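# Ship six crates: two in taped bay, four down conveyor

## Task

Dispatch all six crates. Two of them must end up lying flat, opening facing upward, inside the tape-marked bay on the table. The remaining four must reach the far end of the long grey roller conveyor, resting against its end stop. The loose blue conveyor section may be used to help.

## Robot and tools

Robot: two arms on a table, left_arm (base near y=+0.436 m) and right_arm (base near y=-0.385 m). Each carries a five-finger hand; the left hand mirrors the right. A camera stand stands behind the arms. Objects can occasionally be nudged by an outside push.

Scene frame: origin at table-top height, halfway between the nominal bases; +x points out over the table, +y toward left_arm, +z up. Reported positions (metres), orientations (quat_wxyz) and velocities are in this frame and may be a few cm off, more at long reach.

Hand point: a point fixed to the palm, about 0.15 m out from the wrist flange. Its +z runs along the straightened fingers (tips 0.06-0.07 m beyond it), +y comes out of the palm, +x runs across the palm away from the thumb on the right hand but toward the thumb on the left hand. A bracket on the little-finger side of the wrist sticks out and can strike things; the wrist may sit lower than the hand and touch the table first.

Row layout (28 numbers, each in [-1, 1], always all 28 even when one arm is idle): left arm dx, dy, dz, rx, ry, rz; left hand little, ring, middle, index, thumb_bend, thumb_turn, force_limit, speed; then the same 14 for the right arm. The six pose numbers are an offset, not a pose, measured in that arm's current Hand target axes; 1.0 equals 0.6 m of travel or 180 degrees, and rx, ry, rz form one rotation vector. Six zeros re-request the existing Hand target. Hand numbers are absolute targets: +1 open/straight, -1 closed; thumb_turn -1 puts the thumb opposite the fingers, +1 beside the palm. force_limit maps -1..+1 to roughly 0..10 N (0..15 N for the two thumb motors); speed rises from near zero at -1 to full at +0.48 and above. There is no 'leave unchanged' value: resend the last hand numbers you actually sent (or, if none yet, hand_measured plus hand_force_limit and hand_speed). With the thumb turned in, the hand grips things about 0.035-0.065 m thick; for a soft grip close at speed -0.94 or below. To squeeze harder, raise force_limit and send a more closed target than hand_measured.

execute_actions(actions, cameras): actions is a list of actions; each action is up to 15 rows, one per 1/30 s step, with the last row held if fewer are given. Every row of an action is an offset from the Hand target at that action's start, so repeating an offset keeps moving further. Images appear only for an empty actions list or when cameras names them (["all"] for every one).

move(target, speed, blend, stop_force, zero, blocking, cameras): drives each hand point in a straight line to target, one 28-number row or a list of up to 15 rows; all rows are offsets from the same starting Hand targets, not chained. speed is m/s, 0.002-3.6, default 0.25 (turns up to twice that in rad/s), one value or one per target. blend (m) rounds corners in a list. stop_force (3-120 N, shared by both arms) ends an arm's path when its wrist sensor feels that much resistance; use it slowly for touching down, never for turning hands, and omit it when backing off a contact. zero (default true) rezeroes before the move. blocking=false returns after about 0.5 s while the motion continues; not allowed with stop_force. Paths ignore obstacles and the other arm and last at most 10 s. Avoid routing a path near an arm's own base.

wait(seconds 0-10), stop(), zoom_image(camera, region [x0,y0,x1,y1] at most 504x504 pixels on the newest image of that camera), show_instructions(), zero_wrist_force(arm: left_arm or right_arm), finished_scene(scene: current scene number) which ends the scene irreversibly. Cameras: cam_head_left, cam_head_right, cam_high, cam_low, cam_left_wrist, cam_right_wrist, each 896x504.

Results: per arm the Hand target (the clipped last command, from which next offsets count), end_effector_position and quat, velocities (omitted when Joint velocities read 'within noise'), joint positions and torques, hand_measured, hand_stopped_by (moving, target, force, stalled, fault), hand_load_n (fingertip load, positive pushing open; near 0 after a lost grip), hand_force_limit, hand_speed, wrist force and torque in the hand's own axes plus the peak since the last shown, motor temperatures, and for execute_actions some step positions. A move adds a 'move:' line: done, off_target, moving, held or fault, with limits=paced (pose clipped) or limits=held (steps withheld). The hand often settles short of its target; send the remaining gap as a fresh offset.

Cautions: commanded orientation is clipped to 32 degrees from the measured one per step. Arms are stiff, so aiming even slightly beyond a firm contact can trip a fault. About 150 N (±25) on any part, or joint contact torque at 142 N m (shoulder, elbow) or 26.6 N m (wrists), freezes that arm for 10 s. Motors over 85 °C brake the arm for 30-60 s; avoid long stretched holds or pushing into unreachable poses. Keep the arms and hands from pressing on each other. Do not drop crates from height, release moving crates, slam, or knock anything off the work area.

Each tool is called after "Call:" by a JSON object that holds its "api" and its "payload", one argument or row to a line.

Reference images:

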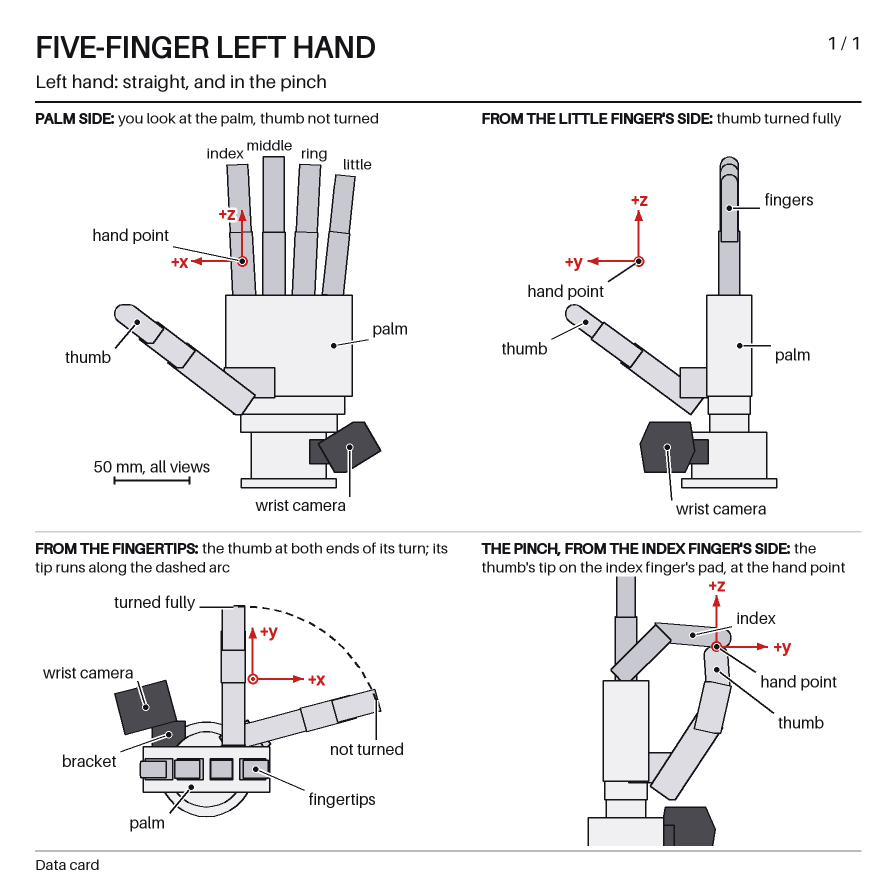

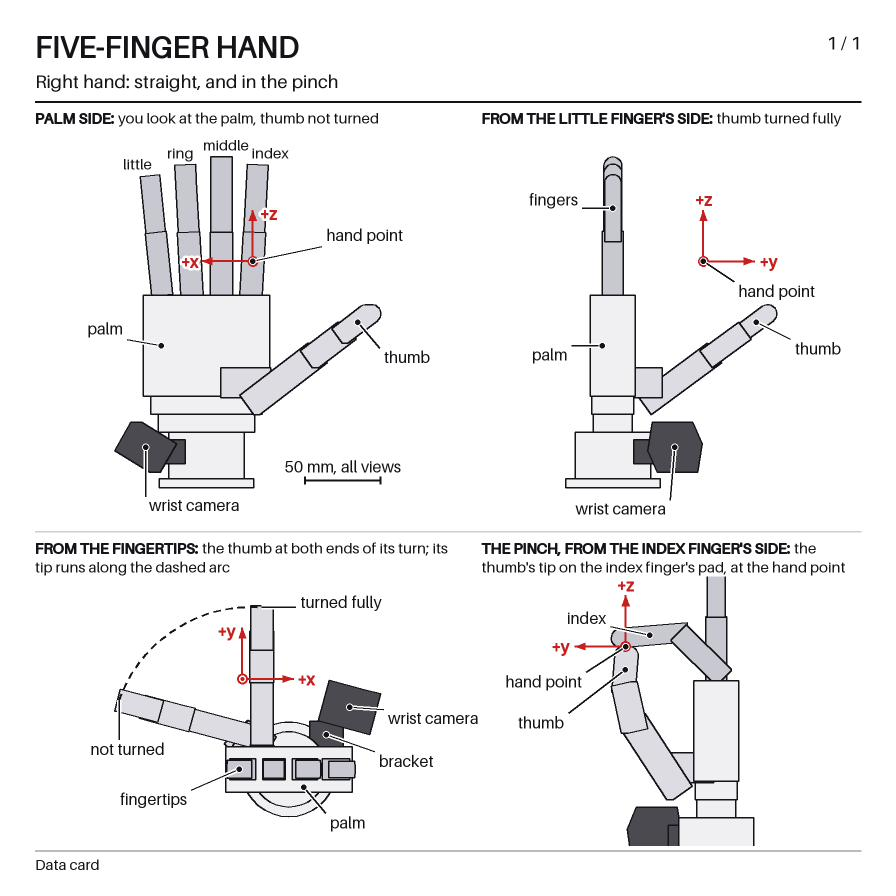

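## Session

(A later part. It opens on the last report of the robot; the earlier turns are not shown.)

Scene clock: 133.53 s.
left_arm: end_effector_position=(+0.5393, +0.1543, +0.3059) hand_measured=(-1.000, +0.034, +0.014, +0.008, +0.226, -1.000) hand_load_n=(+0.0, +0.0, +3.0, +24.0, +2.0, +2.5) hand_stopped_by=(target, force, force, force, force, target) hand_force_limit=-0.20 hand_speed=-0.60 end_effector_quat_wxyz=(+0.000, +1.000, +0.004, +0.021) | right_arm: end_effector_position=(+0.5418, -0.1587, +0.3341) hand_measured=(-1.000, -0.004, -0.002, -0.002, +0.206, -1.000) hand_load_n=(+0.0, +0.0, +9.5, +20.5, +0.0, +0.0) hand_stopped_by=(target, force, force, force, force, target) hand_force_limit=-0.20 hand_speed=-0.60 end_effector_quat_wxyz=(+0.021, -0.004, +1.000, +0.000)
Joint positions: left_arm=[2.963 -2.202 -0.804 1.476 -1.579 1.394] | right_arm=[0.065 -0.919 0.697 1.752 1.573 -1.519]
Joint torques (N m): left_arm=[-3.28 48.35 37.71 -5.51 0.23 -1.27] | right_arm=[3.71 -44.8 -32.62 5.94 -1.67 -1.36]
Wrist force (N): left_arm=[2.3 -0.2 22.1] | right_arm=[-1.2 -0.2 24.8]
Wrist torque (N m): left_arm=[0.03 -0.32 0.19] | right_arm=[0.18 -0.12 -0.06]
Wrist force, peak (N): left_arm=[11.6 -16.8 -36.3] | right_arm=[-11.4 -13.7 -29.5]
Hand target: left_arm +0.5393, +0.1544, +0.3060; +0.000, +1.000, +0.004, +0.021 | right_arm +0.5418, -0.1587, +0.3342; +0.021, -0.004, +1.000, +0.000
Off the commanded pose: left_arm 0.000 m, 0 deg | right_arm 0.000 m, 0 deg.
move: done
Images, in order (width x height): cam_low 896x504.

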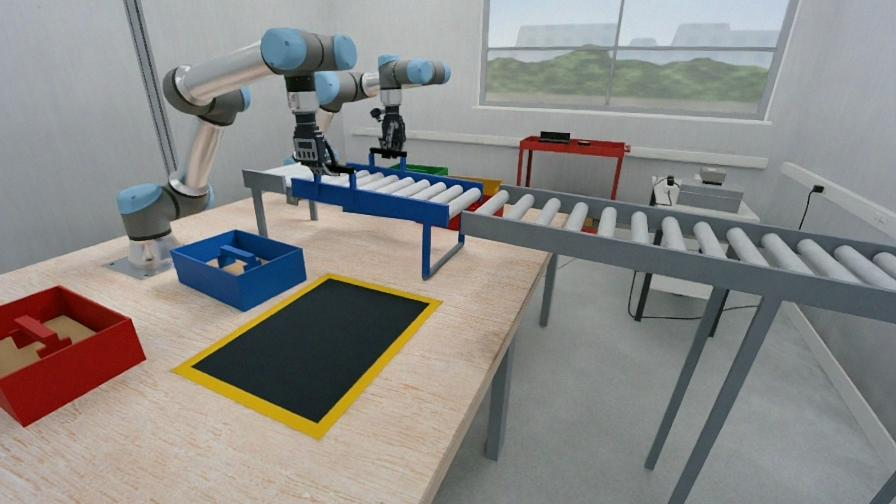

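Call:
{"api": "move", "payload": {
  "target": [0,0,0.0042,0,0,0,-1,-0.6,-0.6,-0.6,-0.5,-1,-0.2,-0.6,0,0,0.0042,0,0,0,-1,-0.6,-0.6,-0.6,-0.5,-1,-0.2,-0.6],
  "speed": 0.03,
  "cameras": []
}}

Call:
{"api": "execute_actions", "payload": {
  "actions": [
    [[0,0,0,0,0,0,-1,-0.6,-0.6,-0.6,1,-1,-0.2,-0.3,0,0,0,0,0,0,-1,-0.6,-0.6,-0.6,1,-1,-0.2,-0.3]],
    [[0,0,0,0,0,0,-1,-0.6,-0.6,-0.6,1,-1,-0.2,-0.3,0,0,0,0,0,0,-1,-0.6,-0.6,-0.6,1,-1,-0.2,-0.3]]
  ]
}}

Call:
{"api": "execute_actions", "payload": {
  "actions": [
    [[0,0,0,0,0,0,-1,0.25,0.25,0.25,1,-1,-0.2,-0.4,0,0,0,0,0,0,-1,0.25,0.25,0.25,1,-1,-0.2,-0.4]],
    [[0,0,0,0,0,0,-1,0.25,0.25,0.25,1,-1,-0.2,-0.4,0,0,0,0,0,0,-1,0.25,0.25,0.25,1,-1,-0.2,-0.4]]
  ],
  "cameras": ["cam_high","cam_low","cam_left_wrist","cam_right_wrist"]
}}

Call:
{"api": "zoom_image", "payload": {
  "camera": "cam_low",
  "region": [270, 150, 360, 220]
}}

Scene clock: 135.50 s.
left_arm: end_effector_position=(+0.5395, +0.1544, +0.3036) hand_measured=(-1.000, +0.034, +0.014, +0.008, +0.226, -1.000) hand_load_n=(+0.0, +0.0, +0.5, +19.0, +3.0, +0.5) hand_stopped_by=(target, force, force, force, force, target) hand_force_limit=-0.20 hand_speed=-0.60 end_effector_quat_wxyz=(+0.000, +1.000, +0.004, +0.021) | right_arm: end_effector_position=(+0.5419, -0.1587, +0.3318) hand_measured=(-1.000, -0.004, -0.002, -0.002, +0.206, -1.000) hand_load_n=(+0.0, +0.0, +5.5, +16.0, +0.5, +0.0) hand_stopped_by=(target, force, force, force, force, target) hand_force_limit=-0.20 hand_speed=-0.60 end_effector_quat_wxyz=(+0.021, -0.004, +1.000, +0.000) end_effector_velocity=(+0.000, -0.001, -0.001) end_effector_angular_velocity=(-0.001, +0.002, -0.005)
Joint positions: left_arm=[2.963 -2.201 -0.811 1.483 -1.579 1.394] | right_arm=[0.065 -0.921 0.705 1.745 1.573 -1.519]
Joint velocities: left_arm=[within noise] | right_arm=[-0.002 -0.002 0.005 -0.001 0.001 0.003]
Joint torques (N m): left_arm=[5.42 50.01 7.9 -0.32 1.31 0.12] | right_arm=[-9.45 -60.2 -13.63 0.43 -3.76 -1.26]
Wrist force (N): left_arm=[-3.3 -5.5 5.8] | right_arm=[2.2 -5.1 13.9]
Wrist torque (N m): left_arm=[-0.12 -0.42 0.21] | right_arm=[0.25 0.10 -0.13]
Wrist force, peak (N): left_arm=[2.1 -0.2 22.4] | right_arm=[-1.3 -0.1 24.9]
Hand target: left_arm +0.5394, +0.1544, +0.3035; +0.000, +1.000, +0.004, +0.021 | right_arm +0.5419, -0.1587, +0.3317; +0.021, -0.004, +1.000, +0.000
Off the commanded pose: left_arm 0.000 m, 0 deg | right_arm 0.000 m, 0 deg.
move: done
No camera images: "cameras" was empty.

Scene clock: 136.70 s.
left_arm: end_effector_position=(+0.5395, +0.1544, +0.3035) hand_measured=(-1.000, +0.034, +0.014, +0.008, +1.000, -1.000) hand_load_n=(+0.0, +0.0, +0.0, +16.5, +0.0, +0.0) hand_stopped_by=(target, force, force, force, target, target) hand_force_limit=-0.20 hand_speed=-0.30 end_effector_quat_wxyz=(+0.000, +1.000, +0.004, +0.021) | right_arm: end_effector_position=(+0.5419, -0.1587, +0.3317) hand_measured=(-1.000, -0.004, -0.002, -0.002, +1.000, -1.000) hand_load_n=(+0.0, +0.0, +4.5, +14.5, +0.0, +0.0) hand_stopped_by=(target, force, force, force, target, target) hand_force_limit=-0.20 hand_speed=-0.30 end_effector_quat_wxyz=(+0.021, -0.004, +1.000, +0.000)
Joint positions: left_arm=[2.963 -2.201 -0.811 1.483 -1.579 1.394] | right_arm=[0.065 -0.921 0.706 1.744 1.573 -1.519]
Joint torques (N m): left_arm=[-2.56 44.53 14.24 -0.17 2.37 1.8] | right_arm=[-9.32 -59.25 -14.86 0.39 -4.42 -1.07]
Wrist force (N): left_arm=[-4.3 -4.6 15.0] | right_arm=[2.5 -5.3 13.5]
Wrist torque (N m): left_arm=[0.00 -0.21 0.20] | right_arm=[0.26 0.01 -0.12]
Wrist force, peak (N): left_arm=[-4.4 -4.3 15.1] | right_arm=[2.2 -5.1 14.2]
Hand target: left_arm +0.5394, +0.1544, +0.3035; +0.000, +1.000, +0.004, +0.021 | right_arm +0.5419, -0.1587, +0.3317; +0.021, -0.004, +1.000, +0.000
Off the commanded pose: left_arm 0.000 m, 0 deg | right_arm 0.000 m, 0 deg.
Step readings (end_effector_position of left_arm | right_arm):
0: (+0.5395, +0.1544, +0.3036) | (+0.5419, -0.1587, +0.3318)
1: (+0.5395, +0.1544, +0.3036) | (+0.5419, -0.1587, +0.3318)
2: (+0.5395, +0.1544, +0.3035) | (+0.5419, -0.1587, +0.3318)
4: (+0.5395, +0.1544, +0.3035) | (+0.5419, -0.1587, +0.3317)
8: (+0.5395, +0.1544, +0.3035) | (+0.5419, -0.1587, +0.3317)
15: (+0.5395, +0.1544, +0.3035) | (+0.5419, -0.1587, +0.3317)
16: (+0.5395, +0.1544, +0.3035) | (+0.5419, -0.1587, +0.3317)
17: (+0.5395, +0.1544, +0.3035) | (+0.5419, -0.1587, +0.3317)
19: (+0.5395, +0.1544, +0.3035) | (+0.5419, -0.1587, +0.3317)
23: (+0.5395, +0.1544, +0.3035) | (+0.5419, -0.1587, +0.3317)
30: (+0.5395, +0.1544, +0.3035) | (+0.5419, -0.1587, +0.3317)

Scene clock: 137.90 s.
left_arm: end_effector_position=(+0.5395, +0.1544, +0.3035) hand_measured=(-1.000, +0.250, +0.250, +0.250, +1.000, -1.000) hand_load_n=(+0.0, +0.0, +0.0, +0.0, -0.5, +0.0) hand_stopped_by=(target, target, target, target, target, target) hand_force_limit=-0.20 hand_speed=-0.40 end_effector_quat_wxyz=(+0.000, +1.000, +0.004, +0.021) | right_arm: end_effector_position=(+0.5419, -0.1587, +0.3317) hand_measured=(-1.000, +0.250, +0.250, +0.250, +1.000, -1.000) hand_load_n=(+0.0, +0.0, +0.0, +0.0, +0.0, +0.0) hand_stopped_by=(target, target, target, target, target, target) hand_force_limit=-0.20 hand_speed=-0.40 end_effector_quat_wxyz=(+0.021, -0.004, +1.000, +0.000)
Joint positions: left_arm=[2.963 -2.201 -0.811 1.483 -1.579 1.394] | right_arm=[0.065 -0.921 0.706 1.744 1.573 -1.519]
Joint torques (N m): left_arm=[-12.1 40.24 16.13 -4.09 1.82 1.85] | right_arm=[-9.06 -30.89 -14.09 0.95 2.09 -0.98]
Wrist force (N): left_arm=[0.7 1.3 0.0] | right_arm=[-1.1 -0.4 -0.7]
Wrist torque (N m): left_arm=[0.36 -0.15 0.20] | right_arm=[0.09 0.10 -0.17]
Wrist force, peak (N): left_arm=[-4.4 -4.4 14.7] | right_arm=[2.3 -5.3 13.9]
Hand target: left_arm +0.5394, +0.1544, +0.3035; +0.000, +1.000, +0.004, +0.021 | right_arm +0.5419, -0.1587, +0.3317; +0.021, -0.004, +1.000, +0.000
Off the commanded pose: left_arm 0.000 m, 0 deg | right_arm 0.000 m, 0 deg.
Step readings (end_effector_position of left_arm | right_arm):
0: (+0.5395, +0.1544, +0.3035) | (+0.5419, -0.1587, +0.3317)
1: (+0.5395, +0.1544, +0.3035) | (+0.5419, -0.1587, +0.3317)
2: (+0.5395, +0.1544, +0.3035) | (+0.5419, -0.1587, +0.3317)
4: (+0.5395, +0.1544, +0.3035) | (+0.5419, -0.1587, +0.3318)
8: (+0.5395, +0.1544, +0.3035) | (+0.5419, -0.1587, +0.3318)
15: (+0.5395, +0.1544, +0.3035) | (+0.5419, -0.1587, +0.3318)
16: (+0.5395, +0.1544, +0.3035) | (+0.5419, -0.1587, +0.3318)
17: (+0.5395, +0.1544, +0.3035) | (+0.5419, -0.1587, +0.3318)
19: (+0.5395, +0.1544, +0.3035) | (+0.5419, -0.1587, +0.3318)
23: (+0.5395, +0.1544, +0.3035) | (+0.5419, -0.1587, +0.3317)
30: (+0.5395, +0.1544, +0.3035) | (+0.5419, -0.1587, +0.3317)
Images, in order (width x height): cam_high 896x504, cam_low 896x504, cam_left_wrist 896x504, cam_right_wrist 896x504.

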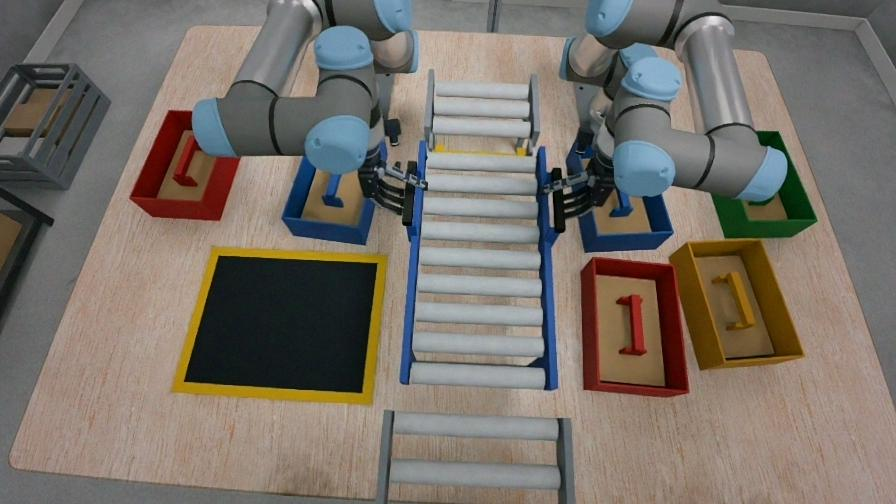

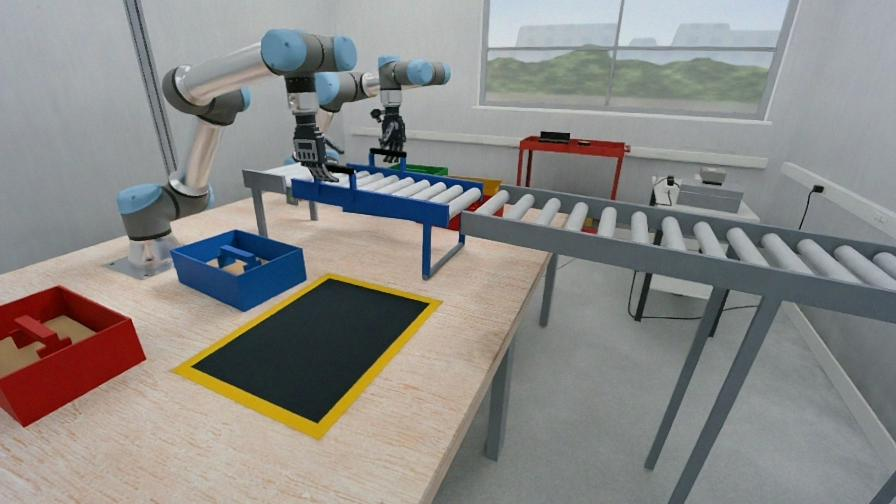

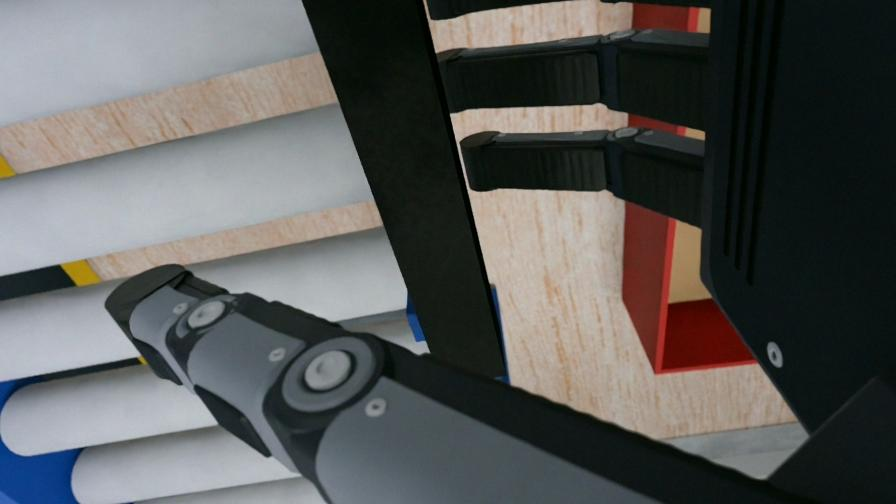

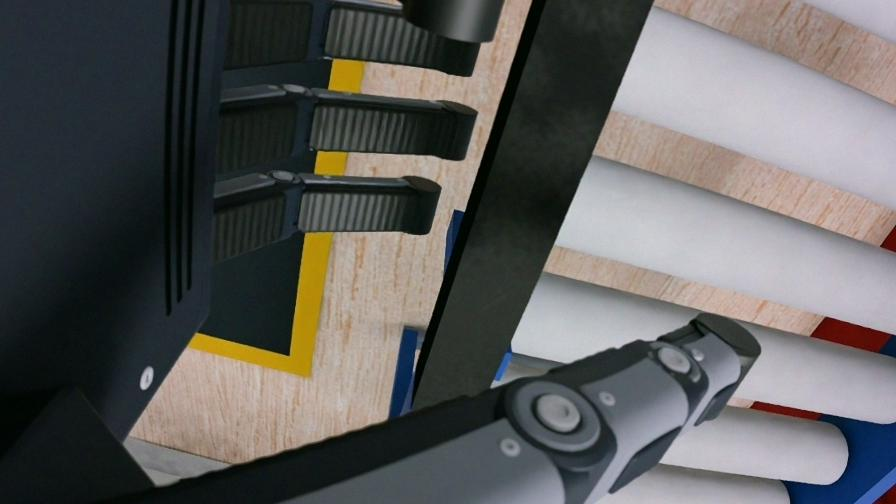

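Scaled by 5.600 from the camera's 896x504 image, which has a finer 1280x720 frame.

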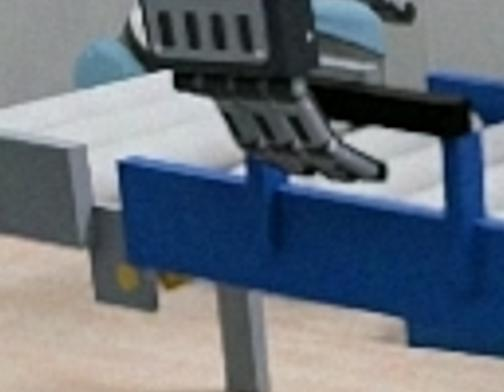

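Call:
{"api": "move", "payload": {
  "target": [
    [0,-0.05,0,0,0,0,-1,0.25,0.25,0.25,1,-1,-0.2,-0.4,0,-0.05,0,0,0,0,-1,0.25,0.25,0.25,1,-1,-0.2,-0.4],
    [0,-0.07,-0.25,0,0,0,-1,0.25,0.25,0.25,1,-1,-0.2,-0.4,0,-0.07,-0.25,0,0,0,-1,0.25,0.25,0.25,1,-1,-0.2,-0.4]
  ],
  "speed": 0.15,
  "blend": 0.005,
  "cameras": ["cam_high","cam_low","cam_head_left","cam_head_right"]
}}

Call:
{"api": "zoom_image", "payload": {
  "camera": "cam_low",
  "region": [270, 150, 360, 220]
}}

Call:
{"api": "zoom_image", "payload": {
  "camera": "cam_high",
  "region": [400, 60, 580, 200]
}}

Call:
{"api": "zoom_image", "payload": {
  "camera": "cam_low",
  "region": [380, 180, 500, 290]
}}

Scene clock: 141.13 s.
left_arm: end_effector_position=(+0.5318, +0.1966, +0.4524) hand_measured=(-1.000, +0.250, +0.250, +0.250, +1.000, -1.000) hand_load_n=(+0.0, +0.0, +0.5, +0.0, +0.0, +0.0) hand_stopped_by=(target, target, target, target, target, target) hand_force_limit=-0.20 hand_speed=-0.40 end_effector_quat_wxyz=(+0.006, +1.000, +0.006, +0.030) | right_arm: end_effector_position=(+0.5346, -0.2011, +0.4802) hand_measured=(-1.000, +0.250, +0.250, +0.250, +1.000, -1.000) hand_load_n=(+0.0, +0.0, +0.0, +0.0, +0.0, +0.0) hand_stopped_by=(target, target, target, target, target, target) hand_force_limit=-0.20 hand_speed=-0.40 end_effector_quat_wxyz=(+0.082, +0.011, +0.996, +0.035)
Joint positions: left_arm=[3.045 -2.397 -0.035 0.923 -1.565 1.472] | right_arm=[-0.048 -0.79 0.035 2.164 1.494 -1.595]
Joint torques (N m): left_arm=[8.23 37.02 25.97 -4.34 2.62 2.31] | right_arm=[-12.74 -51.27 -20.64 0.06 -2.45 -1.5]
Wrist force (N): left_arm=[0.6 1.5 0.0] | right_arm=[-1.5 -0.5 -0.9]
Wrist torque (N m): left_arm=[0.41 -0.15 0.08] | right_arm=[0.07 0.14 -0.07]
Wrist force, peak (N): left_arm=[0.5 2.5 0.1] | right_arm=[-1.3 -0.2 -1.6]
Hand target: left_arm +0.5328, +0.1962, +0.4534; +0.000, +1.000, +0.004, +0.021 | right_arm +0.5360, -0.2008, +0.4815; +0.021, -0.004, +1.000, +0.000
Off the commanded pose: left_arm 0.001 m, 1 deg | right_arm 0.002 m, 8 deg.
elbow stopped short (right arm): the move would have taken joint 3 (elbow) straighter than the controller allows.
elbow stopped short (left arm): the move would have taken joint 3 (elbow) straighter than the controller allows.
move: off_target (right_arm)
Images, in order (width x height): cam_head_left 896x504, cam_head_right 896x504, cam_high 896x504, cam_low 896x504.

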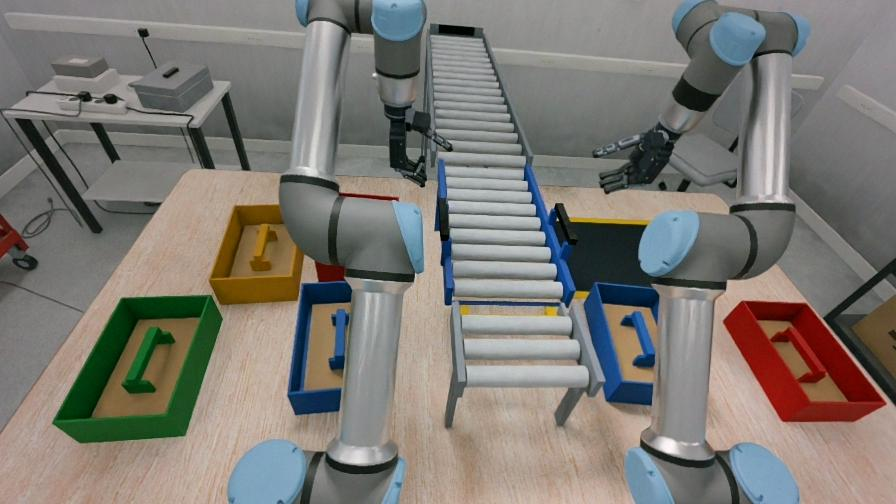

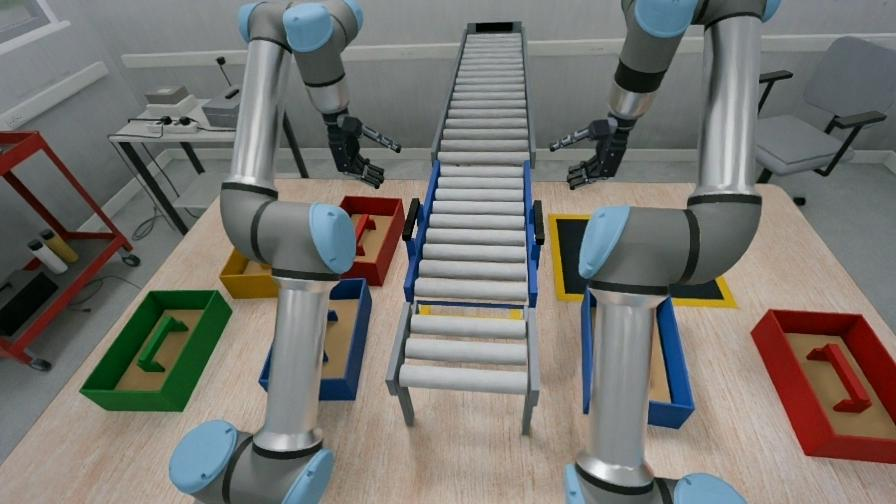

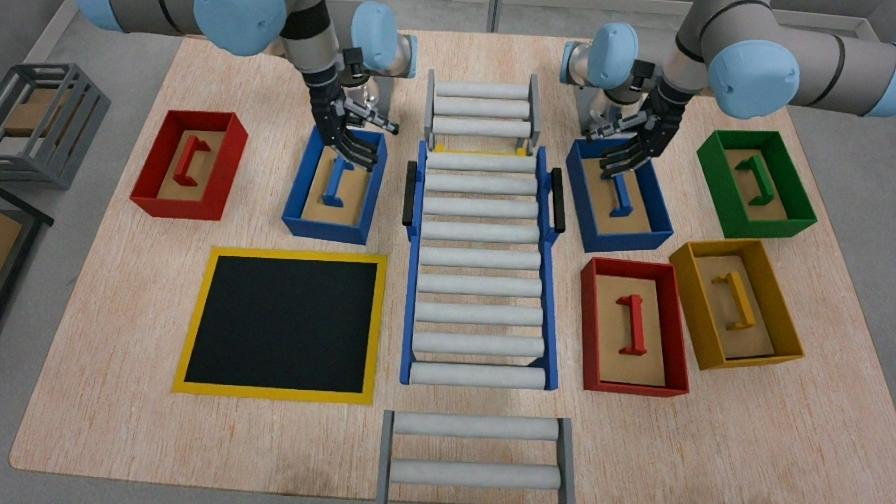

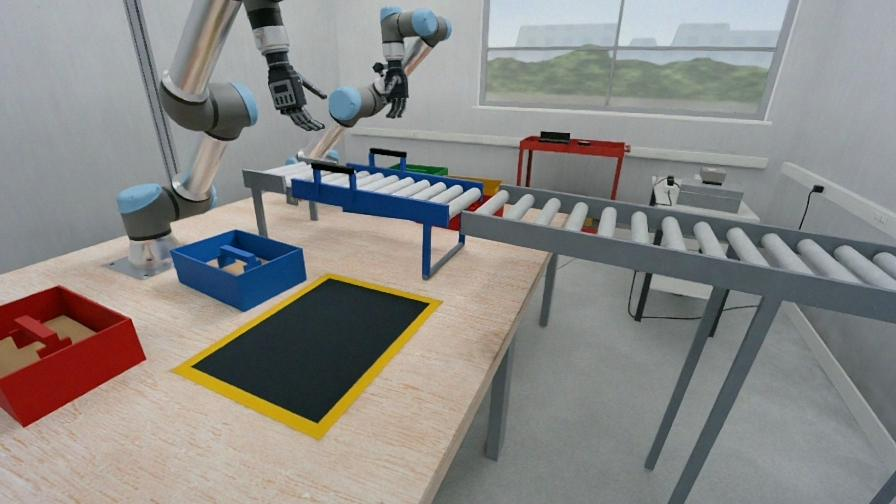

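Scaled by 5.600 from the camera's 896x504 image, which has a finer 1280x720 frame.

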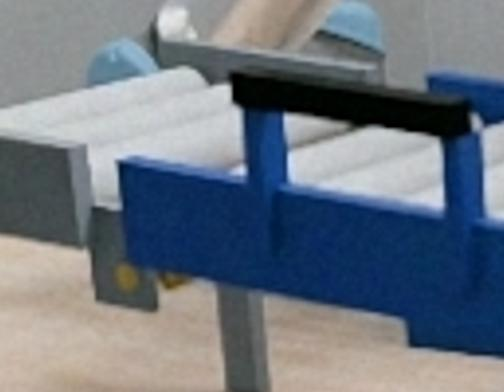

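Scaled by 2.800 from the camera's 896x504 image, which has a finer 1280x720 frame.

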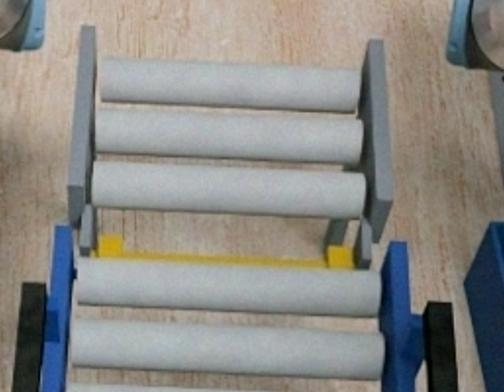

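Scaled by 4.200 from the camera's 896x504 image, which has a finer 1280x720 frame.

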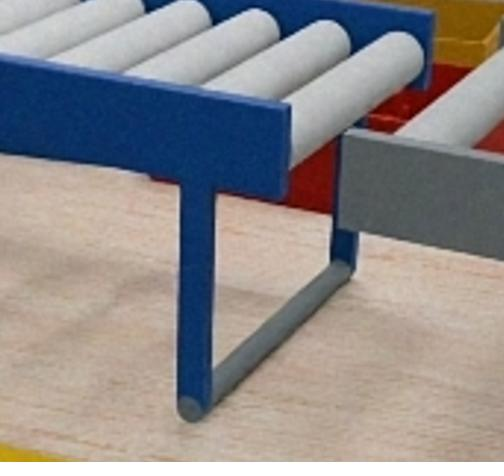

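Call:
{"api": "zoom_image", "payload": {
  "camera": "cam_high",
  "region": [660, 120, 830, 380]
}}

Call:
{"api": "zoom_image", "payload": {
  "camera": "cam_high",
  "region": [570, 240, 700, 410]
}}

Call:
{"api": "zoom_image", "payload": {
  "camera": "cam_high",
  "region": [110, 90, 400, 260]
}}

Scaled by 1.938 from the camera's 896x504 image, which has a finer 1280x720 frame.

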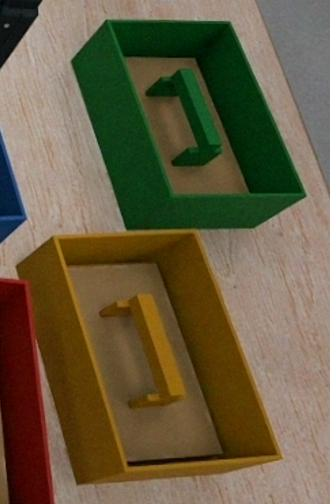

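Scaled by 2.965 from the camera's 896x504 image, which has a finer 1280x720 frame.

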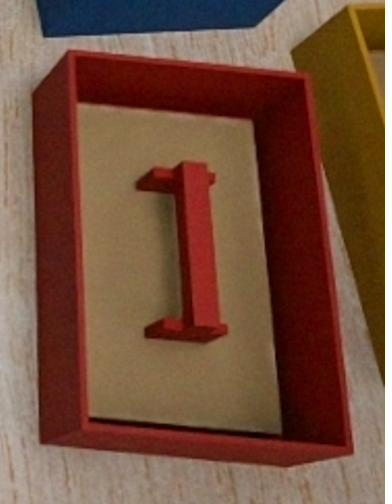

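Scaled by 1.738 from the camera's 896x504 image, which has a finer 1280x720 frame.

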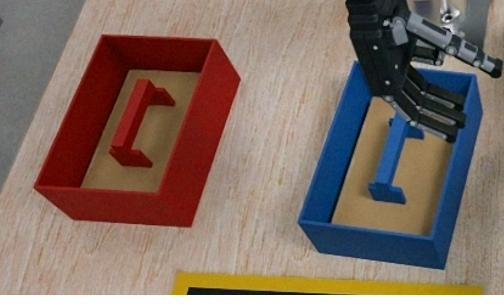

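Call:
{"api": "move", "payload": {
  "target": [-0.0518,-0.5902,0.0533,0,-0.0133,0.0028,-1,0.25,0.25,0.25,1,-1,-0.2,-0.4,0.0689,-0.6981,0.0666,0,0.0133,0.0028,-1,0.25,0.25,0.25,1,-1,-0.2,-0.4],
  "speed": 0.35,
  "cameras": ["cam_high"]
}}

Call:
{"api": "zoom_image", "payload": {
  "camera": "cam_high",
  "region": [260, 110, 410, 260]
}}

Call:
{"api": "zoom_image", "payload": {
  "camera": "cam_high",
  "region": [550, 120, 690, 260]
}}

Scene clock: 147.33 s.
left_arm: end_effector_position=(+0.5003, +0.5500, +0.4203) hand_measured=(-1.000, +0.250, +0.250, +0.250, +1.000, -1.000) hand_load_n=(+0.0, +0.0, +0.0, +0.0, -0.5, +0.0) hand_stopped_by=(target, target, target, target, target, target) hand_force_limit=-0.20 hand_speed=-0.40 end_effector_quat_wxyz=(+0.000, +1.000, +0.000, +0.000) | right_arm: end_effector_position=(+0.4987, -0.6191, +0.4383) hand_measured=(-1.000, +0.250, +0.250, +0.250, +1.000, -1.000) hand_load_n=(+0.0, +0.0, +0.0, +0.0, +0.0, +0.0) hand_stopped_by=(target, target, target, target, target, target) hand_force_limit=-0.20 hand_speed=-0.40 end_effector_quat_wxyz=(+0.079, +0.027, +0.996, -0.012)
Joint positions: left_arm=[3.742 -2.15 -0.592 1.172 -1.571 2.181] | right_arm=[-0.805 -0.726 0.035 2.132 1.476 -2.32]
Joint torques (N m): left_arm=[9.28 32.25 32.46 -4.41 2.4 2.35] | right_arm=[-12.88 -45.68 -21.63 0.2 -2.45 -1.64]
Wrist force (N): left_arm=[0.4 1.0 0.0] | right_arm=[-1.4 -0.1 -1.2]
Wrist torque (N m): left_arm=[0.36 -0.10 0.03] | right_arm=[0.16 0.13 -0.06]
Wrist force, peak (N): left_arm=[0.4 2.6 -0.1] | right_arm=[-1.2 -2.0 -0.8]
Hand target: left_arm +0.5003, +0.5501, +0.4203; +0.000, +1.000, +0.000, +0.000 | right_arm +0.5001, -0.6200, +0.4398; +0.000, +0.000, +1.000, +0.000
Off the commanded pose: left_arm 0.000 m, 0 deg | right_arm 0.002 m, 10 deg.
elbow stopped short (right arm): the move would have taken joint 3 (elbow) straighter than the controller allows.
move: off_target (right_arm)
Images, in order (width x height): cam_high 896x504.

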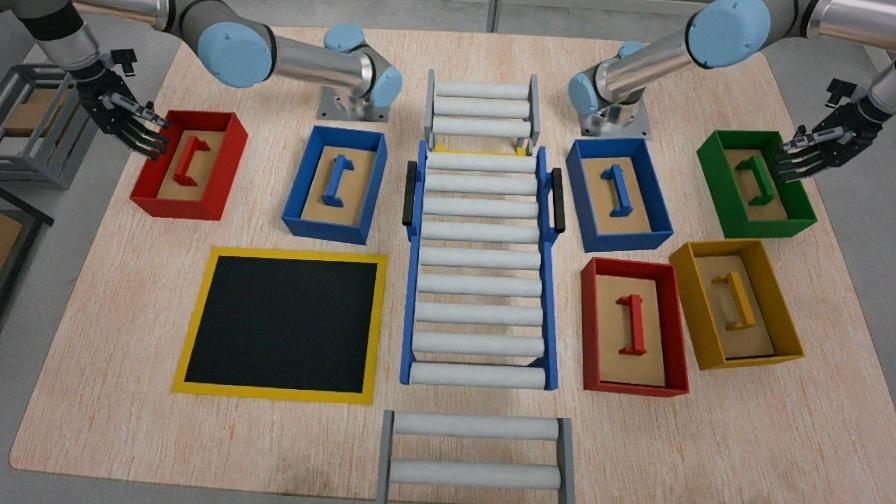

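Scaled by 3.360 from the camera's 896x504 image, which has a finer 1280x720 frame.

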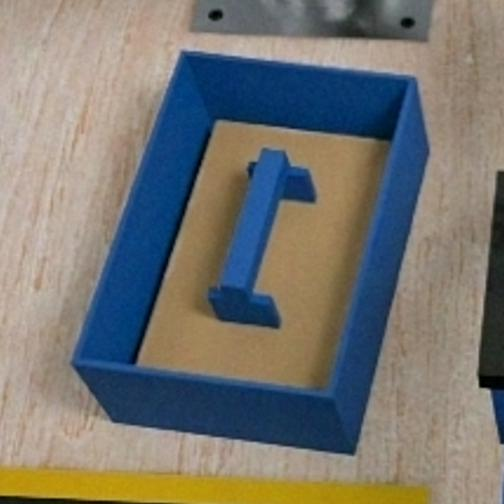

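Scaled by 3.600 from the camera's 896x504 image, which has a finer 1280x720 frame.

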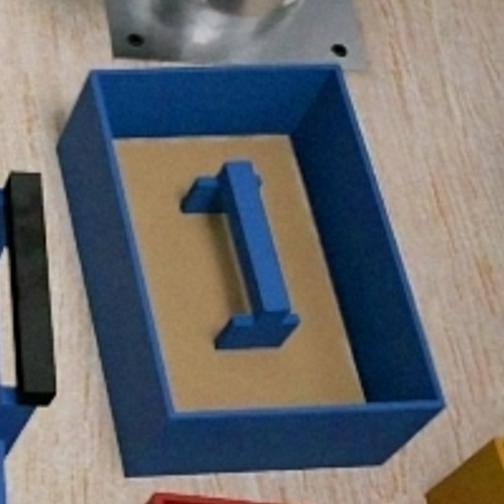

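Call:
{"api": "move", "payload": {
  "target": [
    [-0.2438,0.2418,0.2005,0,0,-0.025,-1,0.25,0.25,0.25,1,-1,-0.2,-0.4,0.2318,0.37,0.233,0,0,0.0278,-1,0.25,0.25,0.25,1,-1,-0.2,-0.4],
    [-0.2438,0.2418,0.4338,0,0,-0.025,-1,0.25,0.25,0.25,1,-1,-0.2,-0.4,0.2318,0.37,0.4363,0,0,0.0278,-1,0.25,0.25,0.25,1,-1,-0.2,-0.4]
  ],
  "speed": 0.35,
  "blend": 0.03,
  "cameras": ["cam_high","cam_left_wrist","cam_right_wrist"]
}}

Scene clock: 151.90 s.
left_arm: end_effector_position=(+0.3539, +0.4054, +0.1600) hand_measured=(-1.000, +0.250, +0.250, +0.250, +1.000, -1.000) hand_load_n=(+0.0, +0.0, +0.5, +0.0, +0.0, +0.0) hand_stopped_by=(target, target, target, target, target, target) hand_force_limit=-0.20 hand_speed=-0.40 end_effector_quat_wxyz=(+0.000, +0.999, +0.039, +0.000) | right_arm: end_effector_position=(+0.3609, -0.3978, +0.1782) hand_measured=(-1.000, +0.250, +0.250, +0.250, +1.000, -1.000) hand_load_n=(+0.0, +0.0, +0.0, +0.0, -0.5, +0.0) hand_stopped_by=(target, target, target, target, target, target) hand_force_limit=-0.20 hand_speed=-0.40 end_effector_quat_wxyz=(+0.000, +0.044, +0.999, +0.000)
Joint positions: left_arm=[3.626 -1.693 -1.908 2.031 -1.571 1.987] | right_arm=[-0.567 -1.392 1.791 1.172 1.57 -2.055]
Joint torques (N m): left_arm=[-10.85 12.15 5.13 -0.69 2.28 -1.54] | right_arm=[-12.4 -11.93 -7.74 0.37 -2.28 1.06]
Wrist force (N): left_arm=[0.7 0.9 -0.1] | right_arm=[-0.6 -0.1 -0.9]
Wrist torque (N m): left_arm=[0.33 -0.19 0.21] | right_arm=[0.12 0.02 -0.16]
Wrist force, peak (N): left_arm=[-0.1 1.9 -0.7] | right_arm=[-1.2 -1.5 -1.0]
Hand target: left_arm +0.3539, +0.4053, +0.1599; +0.000, +0.999, +0.039, +0.000 | right_arm +0.3610, -0.3979, +0.1781; +0.000, +0.044, +0.999, +0.000
Off the commanded pose: left_arm 0.000 m, 0 deg | right_arm 0.000 m, 0 deg.
move: done
Images, in order (width x height): cam_high 896x504, cam_left_wrist 896x504, cam_right_wrist 896x504.

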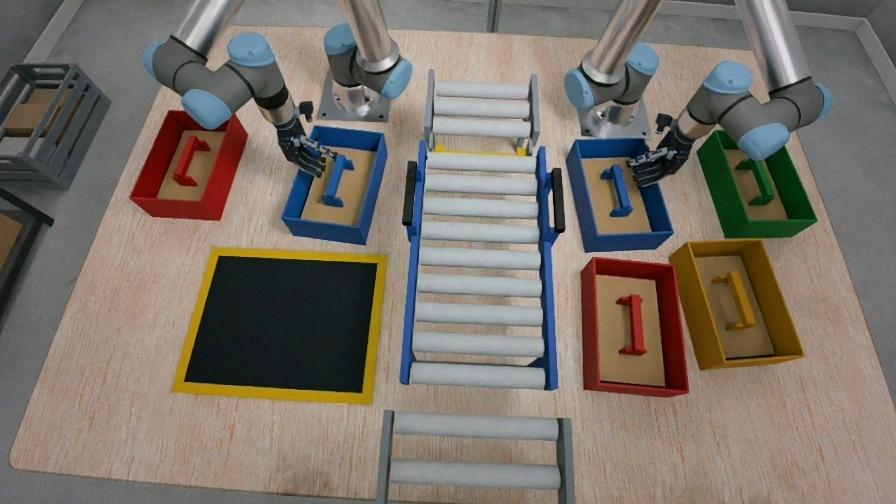

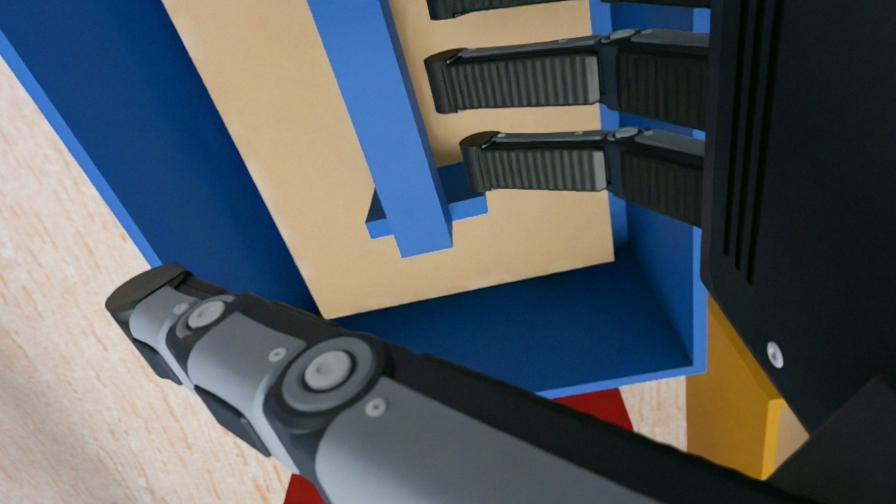

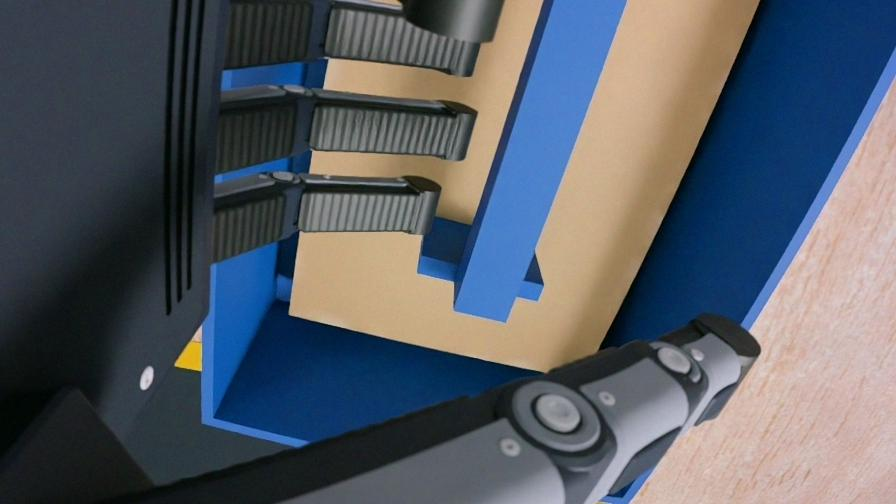

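Call:
{"api": "move", "payload": {
  "target": [
    [-0.0133,-0.0083,0,0,0,0,-1,0.25,0.25,0.25,1,-1,-0.2,-0.4,0.0125,0,0,0,0,0,-1,0.25,0.25,0.25,1,-1,-0.2,-0.4],
    [-0.0133,-0.0083,0.1167,0,0,0,-1,0.25,0.25,0.25,1,-1,-0.2,-0.4,0.0125,0,0.1167,0,0,0,-1,0.25,0.25,0.25,1,-1,-0.2,-0.4]
  ],
  "speed": 0.07,
  "stop_force": 12,
  "cameras": ["cam_left_wrist","cam_right_wrist"]
}}

Scene clock: 155.57 s.
left_arm: end_effector_position=(+0.3456, +0.4098, +0.0899) hand_measured=(-1.000, +0.250, +0.250, +0.250, +1.000, -1.000) hand_load_n=(+0.5, +0.0, +0.0, +0.0, +0.0, +0.0) hand_stopped_by=(target, target, target, target, target, target) hand_force_limit=-0.20 hand_speed=-0.40 end_effector_quat_wxyz=(+0.000, +0.999, +0.039, +0.000) | right_arm: end_effector_position=(+0.3535, -0.3972, +0.1081) hand_measured=(-1.000, +0.250, +0.250, +0.250, +1.000, -1.000) hand_load_n=(+0.0, +0.0, +0.0, +0.0, +0.0, +0.0) hand_stopped_by=(target, target, target, target, target, target) hand_force_limit=-0.20 hand_speed=-0.40 end_effector_quat_wxyz=(+0.000, +0.044, +0.999, +0.000)
Joint positions: left_arm=[3.652 -1.769 -2.027 2.227 -1.571 2.013] | right_arm=[-0.578 -1.329 1.914 0.985 1.57 -2.066]
Joint torques (N m): left_arm=[-10.76 15.08 1.82 -0.63 2.29 -1.46] | right_arm=[10.99 -12.55 -6.23 0.44 -2.26 1.01]
Wrist force (N): left_arm=[0.5 1.0 0.0] | right_arm=[-0.7 0.1 -0.3]
Wrist torque (N m): left_arm=[0.36 -0.12 0.07] | right_arm=[0.13 0.03 -0.01]
Wrist force, peak (N): left_arm=[1.1 1.1 -0.1] | right_arm=[-1.2 0.0 -0.9]
Hand target: left_arm +0.3456, +0.4098, +0.0899; +0.000, +0.999, +0.039, +0.000 | right_arm +0.3535, -0.3972, +0.1081; +0.000, +0.044, +0.999, +0.000
Off the commanded pose: left_arm 0.000 m, 0 deg | right_arm 0.000 m, 0 deg.
move: done
Images, in order (width x height): cam_left_wrist 896x504, cam_right_wrist 896x504.

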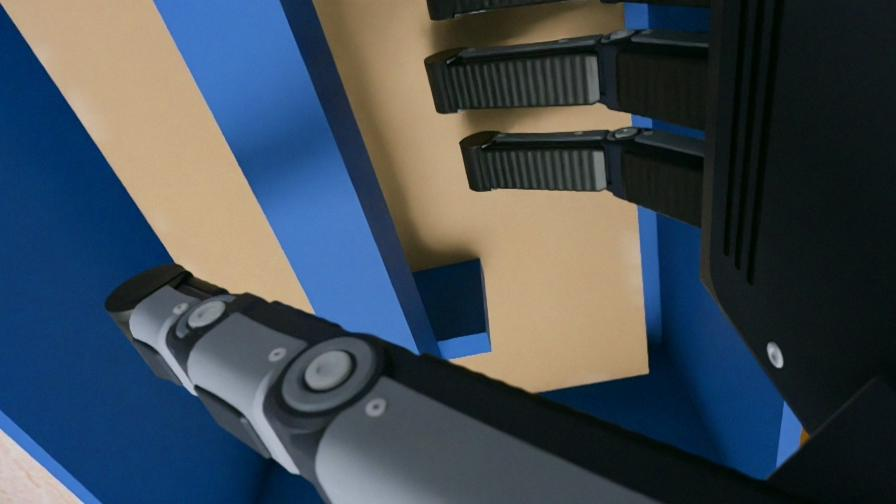

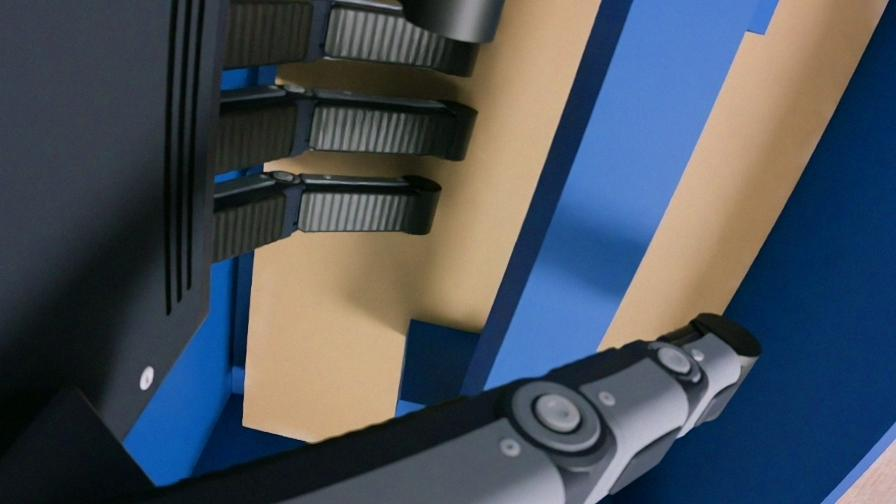

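Call:
{"api": "move", "payload": {
  "target": [0,0.029,0,0,0,0,-1,0.25,0.25,0.25,1,-1,-0.2,-0.4,0,0.029,0,0,0,0,-1,0.25,0.25,0.25,1,-1,-0.2,-0.4],
  "speed": 0.06,
  "stop_force": 12,
  "cameras": []
}}

Call:
{"api": "execute_actions", "payload": {
  "actions": [
    [[0,0,0,0,0,0,-1,-0.6,-0.6,-0.6,1,-1,-0.3,-0.6,0,0,0,0,0,0,-1,-0.6,-0.6,-0.6,1,-1,-0.3,-0.6]],
    [[0,0,0,0,0,0,-1,-0.6,-0.6,-0.6,1,-1,-0.3,-0.6,0,0,0,0,0,0,-1,-0.6,-0.6,-0.6,1,-1,-0.3,-0.6]],
    [[0,0,0,0,0,0,-1,-0.6,-0.6,-0.6,-0.5,-1,-0.2,-0.6,0,0,0,0,0,0,-1,-0.6,-0.6,-0.6,-0.5,-1,-0.2,-0.6]],
    [[0,0,0,0,0,0,-1,-0.6,-0.6,-0.6,-0.5,-1,-0.2,-0.6,0,0,0,0,0,0,-1,-0.6,-0.6,-0.6,-0.5,-1,-0.2,-0.6]]
  ],
  "cameras": ["cam_left_wrist","cam_right_wrist"]
}}

Scene clock: 159.27 s.
left_arm: end_effector_position=(+0.3470, +0.3924, +0.0899) hand_measured=(-1.000, +0.250, +0.250, +0.250, +1.000, -1.000) hand_load_n=(+0.0, +0.0, +0.0, +0.0, +0.0, +0.0) hand_stopped_by=(target, target, target, target, target, target) hand_force_limit=-0.20 hand_speed=-0.40 end_effector_quat_wxyz=(+0.000, +0.999, +0.039, +0.000) | right_arm: end_effector_position=(+0.3550, -0.3798, +0.1081) hand_measured=(-1.000, +0.250, +0.250, +0.250, +1.000, -1.000) hand_load_n=(+0.0, +0.0, +0.0, +0.0, +0.0, +0.0) hand_stopped_by=(target, target, target, target, target, target) hand_force_limit=-0.20 hand_speed=-0.40 end_effector_quat_wxyz=(+0.000, +0.044, +0.999, +0.000)
Joint positions: left_arm=[3.598 -1.77 -2.027 2.227 -1.571 1.959] | right_arm=[-0.531 -1.332 1.919 0.984 1.57 -2.019]
Joint torques (N m): left_arm=[-10.6 14.08 25.63 -4.29 -2.03 -1.64] | right_arm=[12.69 -34.06 -5.51 0.55 1.93 1.01]
Wrist force (N): left_arm=[0.6 0.9 -0.1] | right_arm=[-1.1 -0.4 -0.4]
Wrist torque (N m): left_arm=[0.34 -0.15 0.22] | right_arm=[0.05 0.09 -0.20]
Wrist force, peak (N): left_arm=[0.7 1.1 0.0] | right_arm=[-1.2 -0.8 -1.3]
Hand target: left_arm +0.3470, +0.3924, +0.0899; +0.000, +0.999, +0.039, +0.000 | right_arm +0.3550, -0.3798, +0.1081; +0.000, +0.044, +0.999, +0.000
Off the commanded pose: left_arm 0.000 m, 0 deg | right_arm 0.000 m, 0 deg.
move: done
No camera images: "cameras" was empty.

Scene clock: 161.77 s.
left_arm: end_effector_position=(+0.3470, +0.3924, +0.0899) hand_measured=(-1.000, -0.004, -0.004, -0.002, +0.302, -1.000) hand_load_n=(+0.0, +4.5, +5.5, +6.5, +5.5, +0.0) hand_stopped_by=(target, force, force, force, force, target) hand_force_limit=-0.20 hand_speed=-0.60 end_effector_quat_wxyz=(+0.000, +0.999, +0.039, +0.000) | right_arm: end_effector_position=(+0.3550, -0.3798, +0.1081) hand_measured=(-1.000, -0.148, -0.148, -0.148, +0.456, -1.000) hand_load_n=(+0.0, +7.5, +8.0, +8.5, +7.0, +0.5) hand_stopped_by=(target, force, force, force, force, target) hand_force_limit=-0.20 hand_speed=-0.60 end_effector_quat_wxyz=(+0.000, +0.044, +0.999, +0.000)
Joint positions: left_arm=[3.598 -1.77 -2.027 2.227 -1.571 1.959] | right_arm=[-0.531 -1.332 1.919 0.984 1.57 -2.019]
Joint torques (N m): left_arm=[-6.4 30.29 21.96 -2.24 2.01 -1.45] | right_arm=[5.42 -27.84 -25.81 5.9 -2.74 -1.25]
Wrist force (N): left_arm=[0.6 1.0 9.0] | right_arm=[-1.0 -0.1 18.0]
Wrist torque (N m): left_arm=[0.34 0.06 0.24] | right_arm=[0.14 -0.32 -0.19]
Wrist force, peak (N): left_arm=[1.0 0.3 15.7] | right_arm=[-1.1 0.2 19.8]
Hand target: left_arm +0.3470, +0.3924, +0.0899; +0.000, +0.999, +0.039, +0.000 | right_arm +0.3550, -0.3798, +0.1081; +0.000, +0.044, +0.999, +0.000
Off the commanded pose: left_arm 0.000 m, 0 deg | right_arm 0.000 m, 0 deg.
Step readings (end_effector_position of left_arm | right_arm):
0: (+0.3470, +0.3924, +0.0899) | (+0.3550, -0.3798, +0.1081)
1: (+0.3470, +0.3924, +0.0899) | (+0.3550, -0.3798, +0.1081)
2: (+0.3470, +0.3924, +0.0899) | (+0.3550, -0.3798, +0.1081)
4: (+0.3470, +0.3924, +0.0899) | (+0.3550, -0.3798, +0.1081)
8: (+0.3470, +0.3924, +0.0899) | (+0.3550, -0.3798, +0.1081)
15: (+0.3469, +0.3924, +0.0898) | (+0.3550, -0.3799, +0.1081)
16: (+0.3469, +0.3924, +0.0898) | (+0.3550, -0.3799, +0.1080)
17: (+0.3469, +0.3924, +0.0898) | (+0.3550, -0.3799, +0.1080)
19: (+0.3469, +0.3924, +0.0898) | (+0.3550, -0.3799, +0.1080)
23: (+0.3470, +0.3924, +0.0898) | (+0.3550, -0.3798, +0.1081)
30: (+0.3470, +0.3924, +0.0899) | (+0.3550, -0.3798, +0.1081)
31: (+0.3470, +0.3924, +0.0899) | (+0.3550, -0.3798, +0.1081)
32: (+0.3470, +0.3924, +0.0899) | (+0.3550, -0.3798, +0.1081)
34: (+0.3470, +0.3924, +0.0899) | (+0.3550, -0.3798, +0.1081)
38: (+0.3470, +0.3924, +0.0899) | (+0.3550, -0.3798, +0.1081)
45: (+0.3470, +0.3924, +0.0899) | (+0.3550, -0.3798, +0.1081)
46: (+0.3470, +0.3924, +0.0899) | (+0.3550, -0.3798, +0.1081)
47: (+0.3470, +0.3924, +0.0899) | (+0.3550, -0.3798, +0.1081)
49: (+0.3470, +0.3924, +0.0899) | (+0.3550, -0.3798, +0.1081)
53: (+0.3470, +0.3924, +0.0899) | (+0.3550, -0.3798, +0.1081)
60: (+0.3470, +0.3924, +0.0899) | (+0.3550, -0.3798, +0.1081)
Images, in order (width x height): cam_left_wrist 896x504, cam_right_wrist 896x504.

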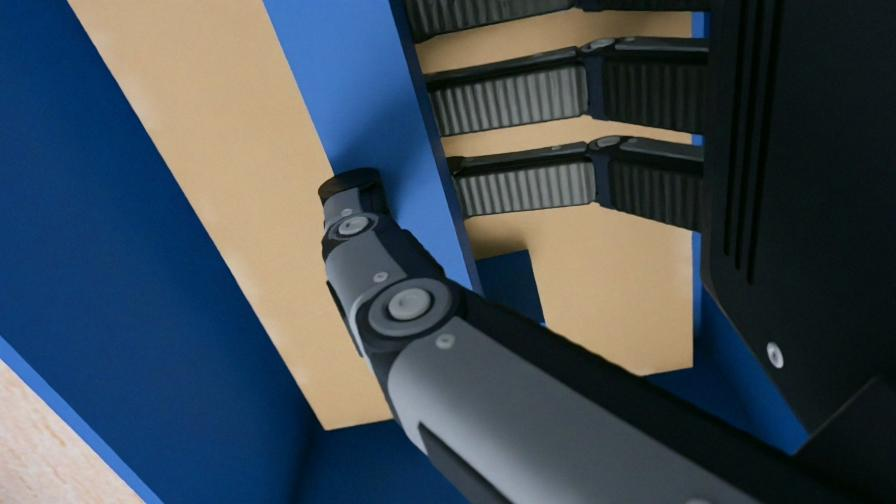

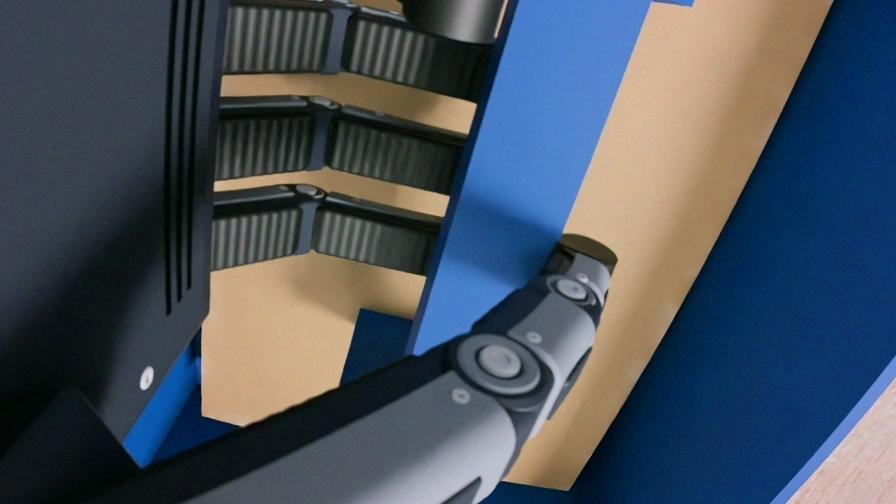

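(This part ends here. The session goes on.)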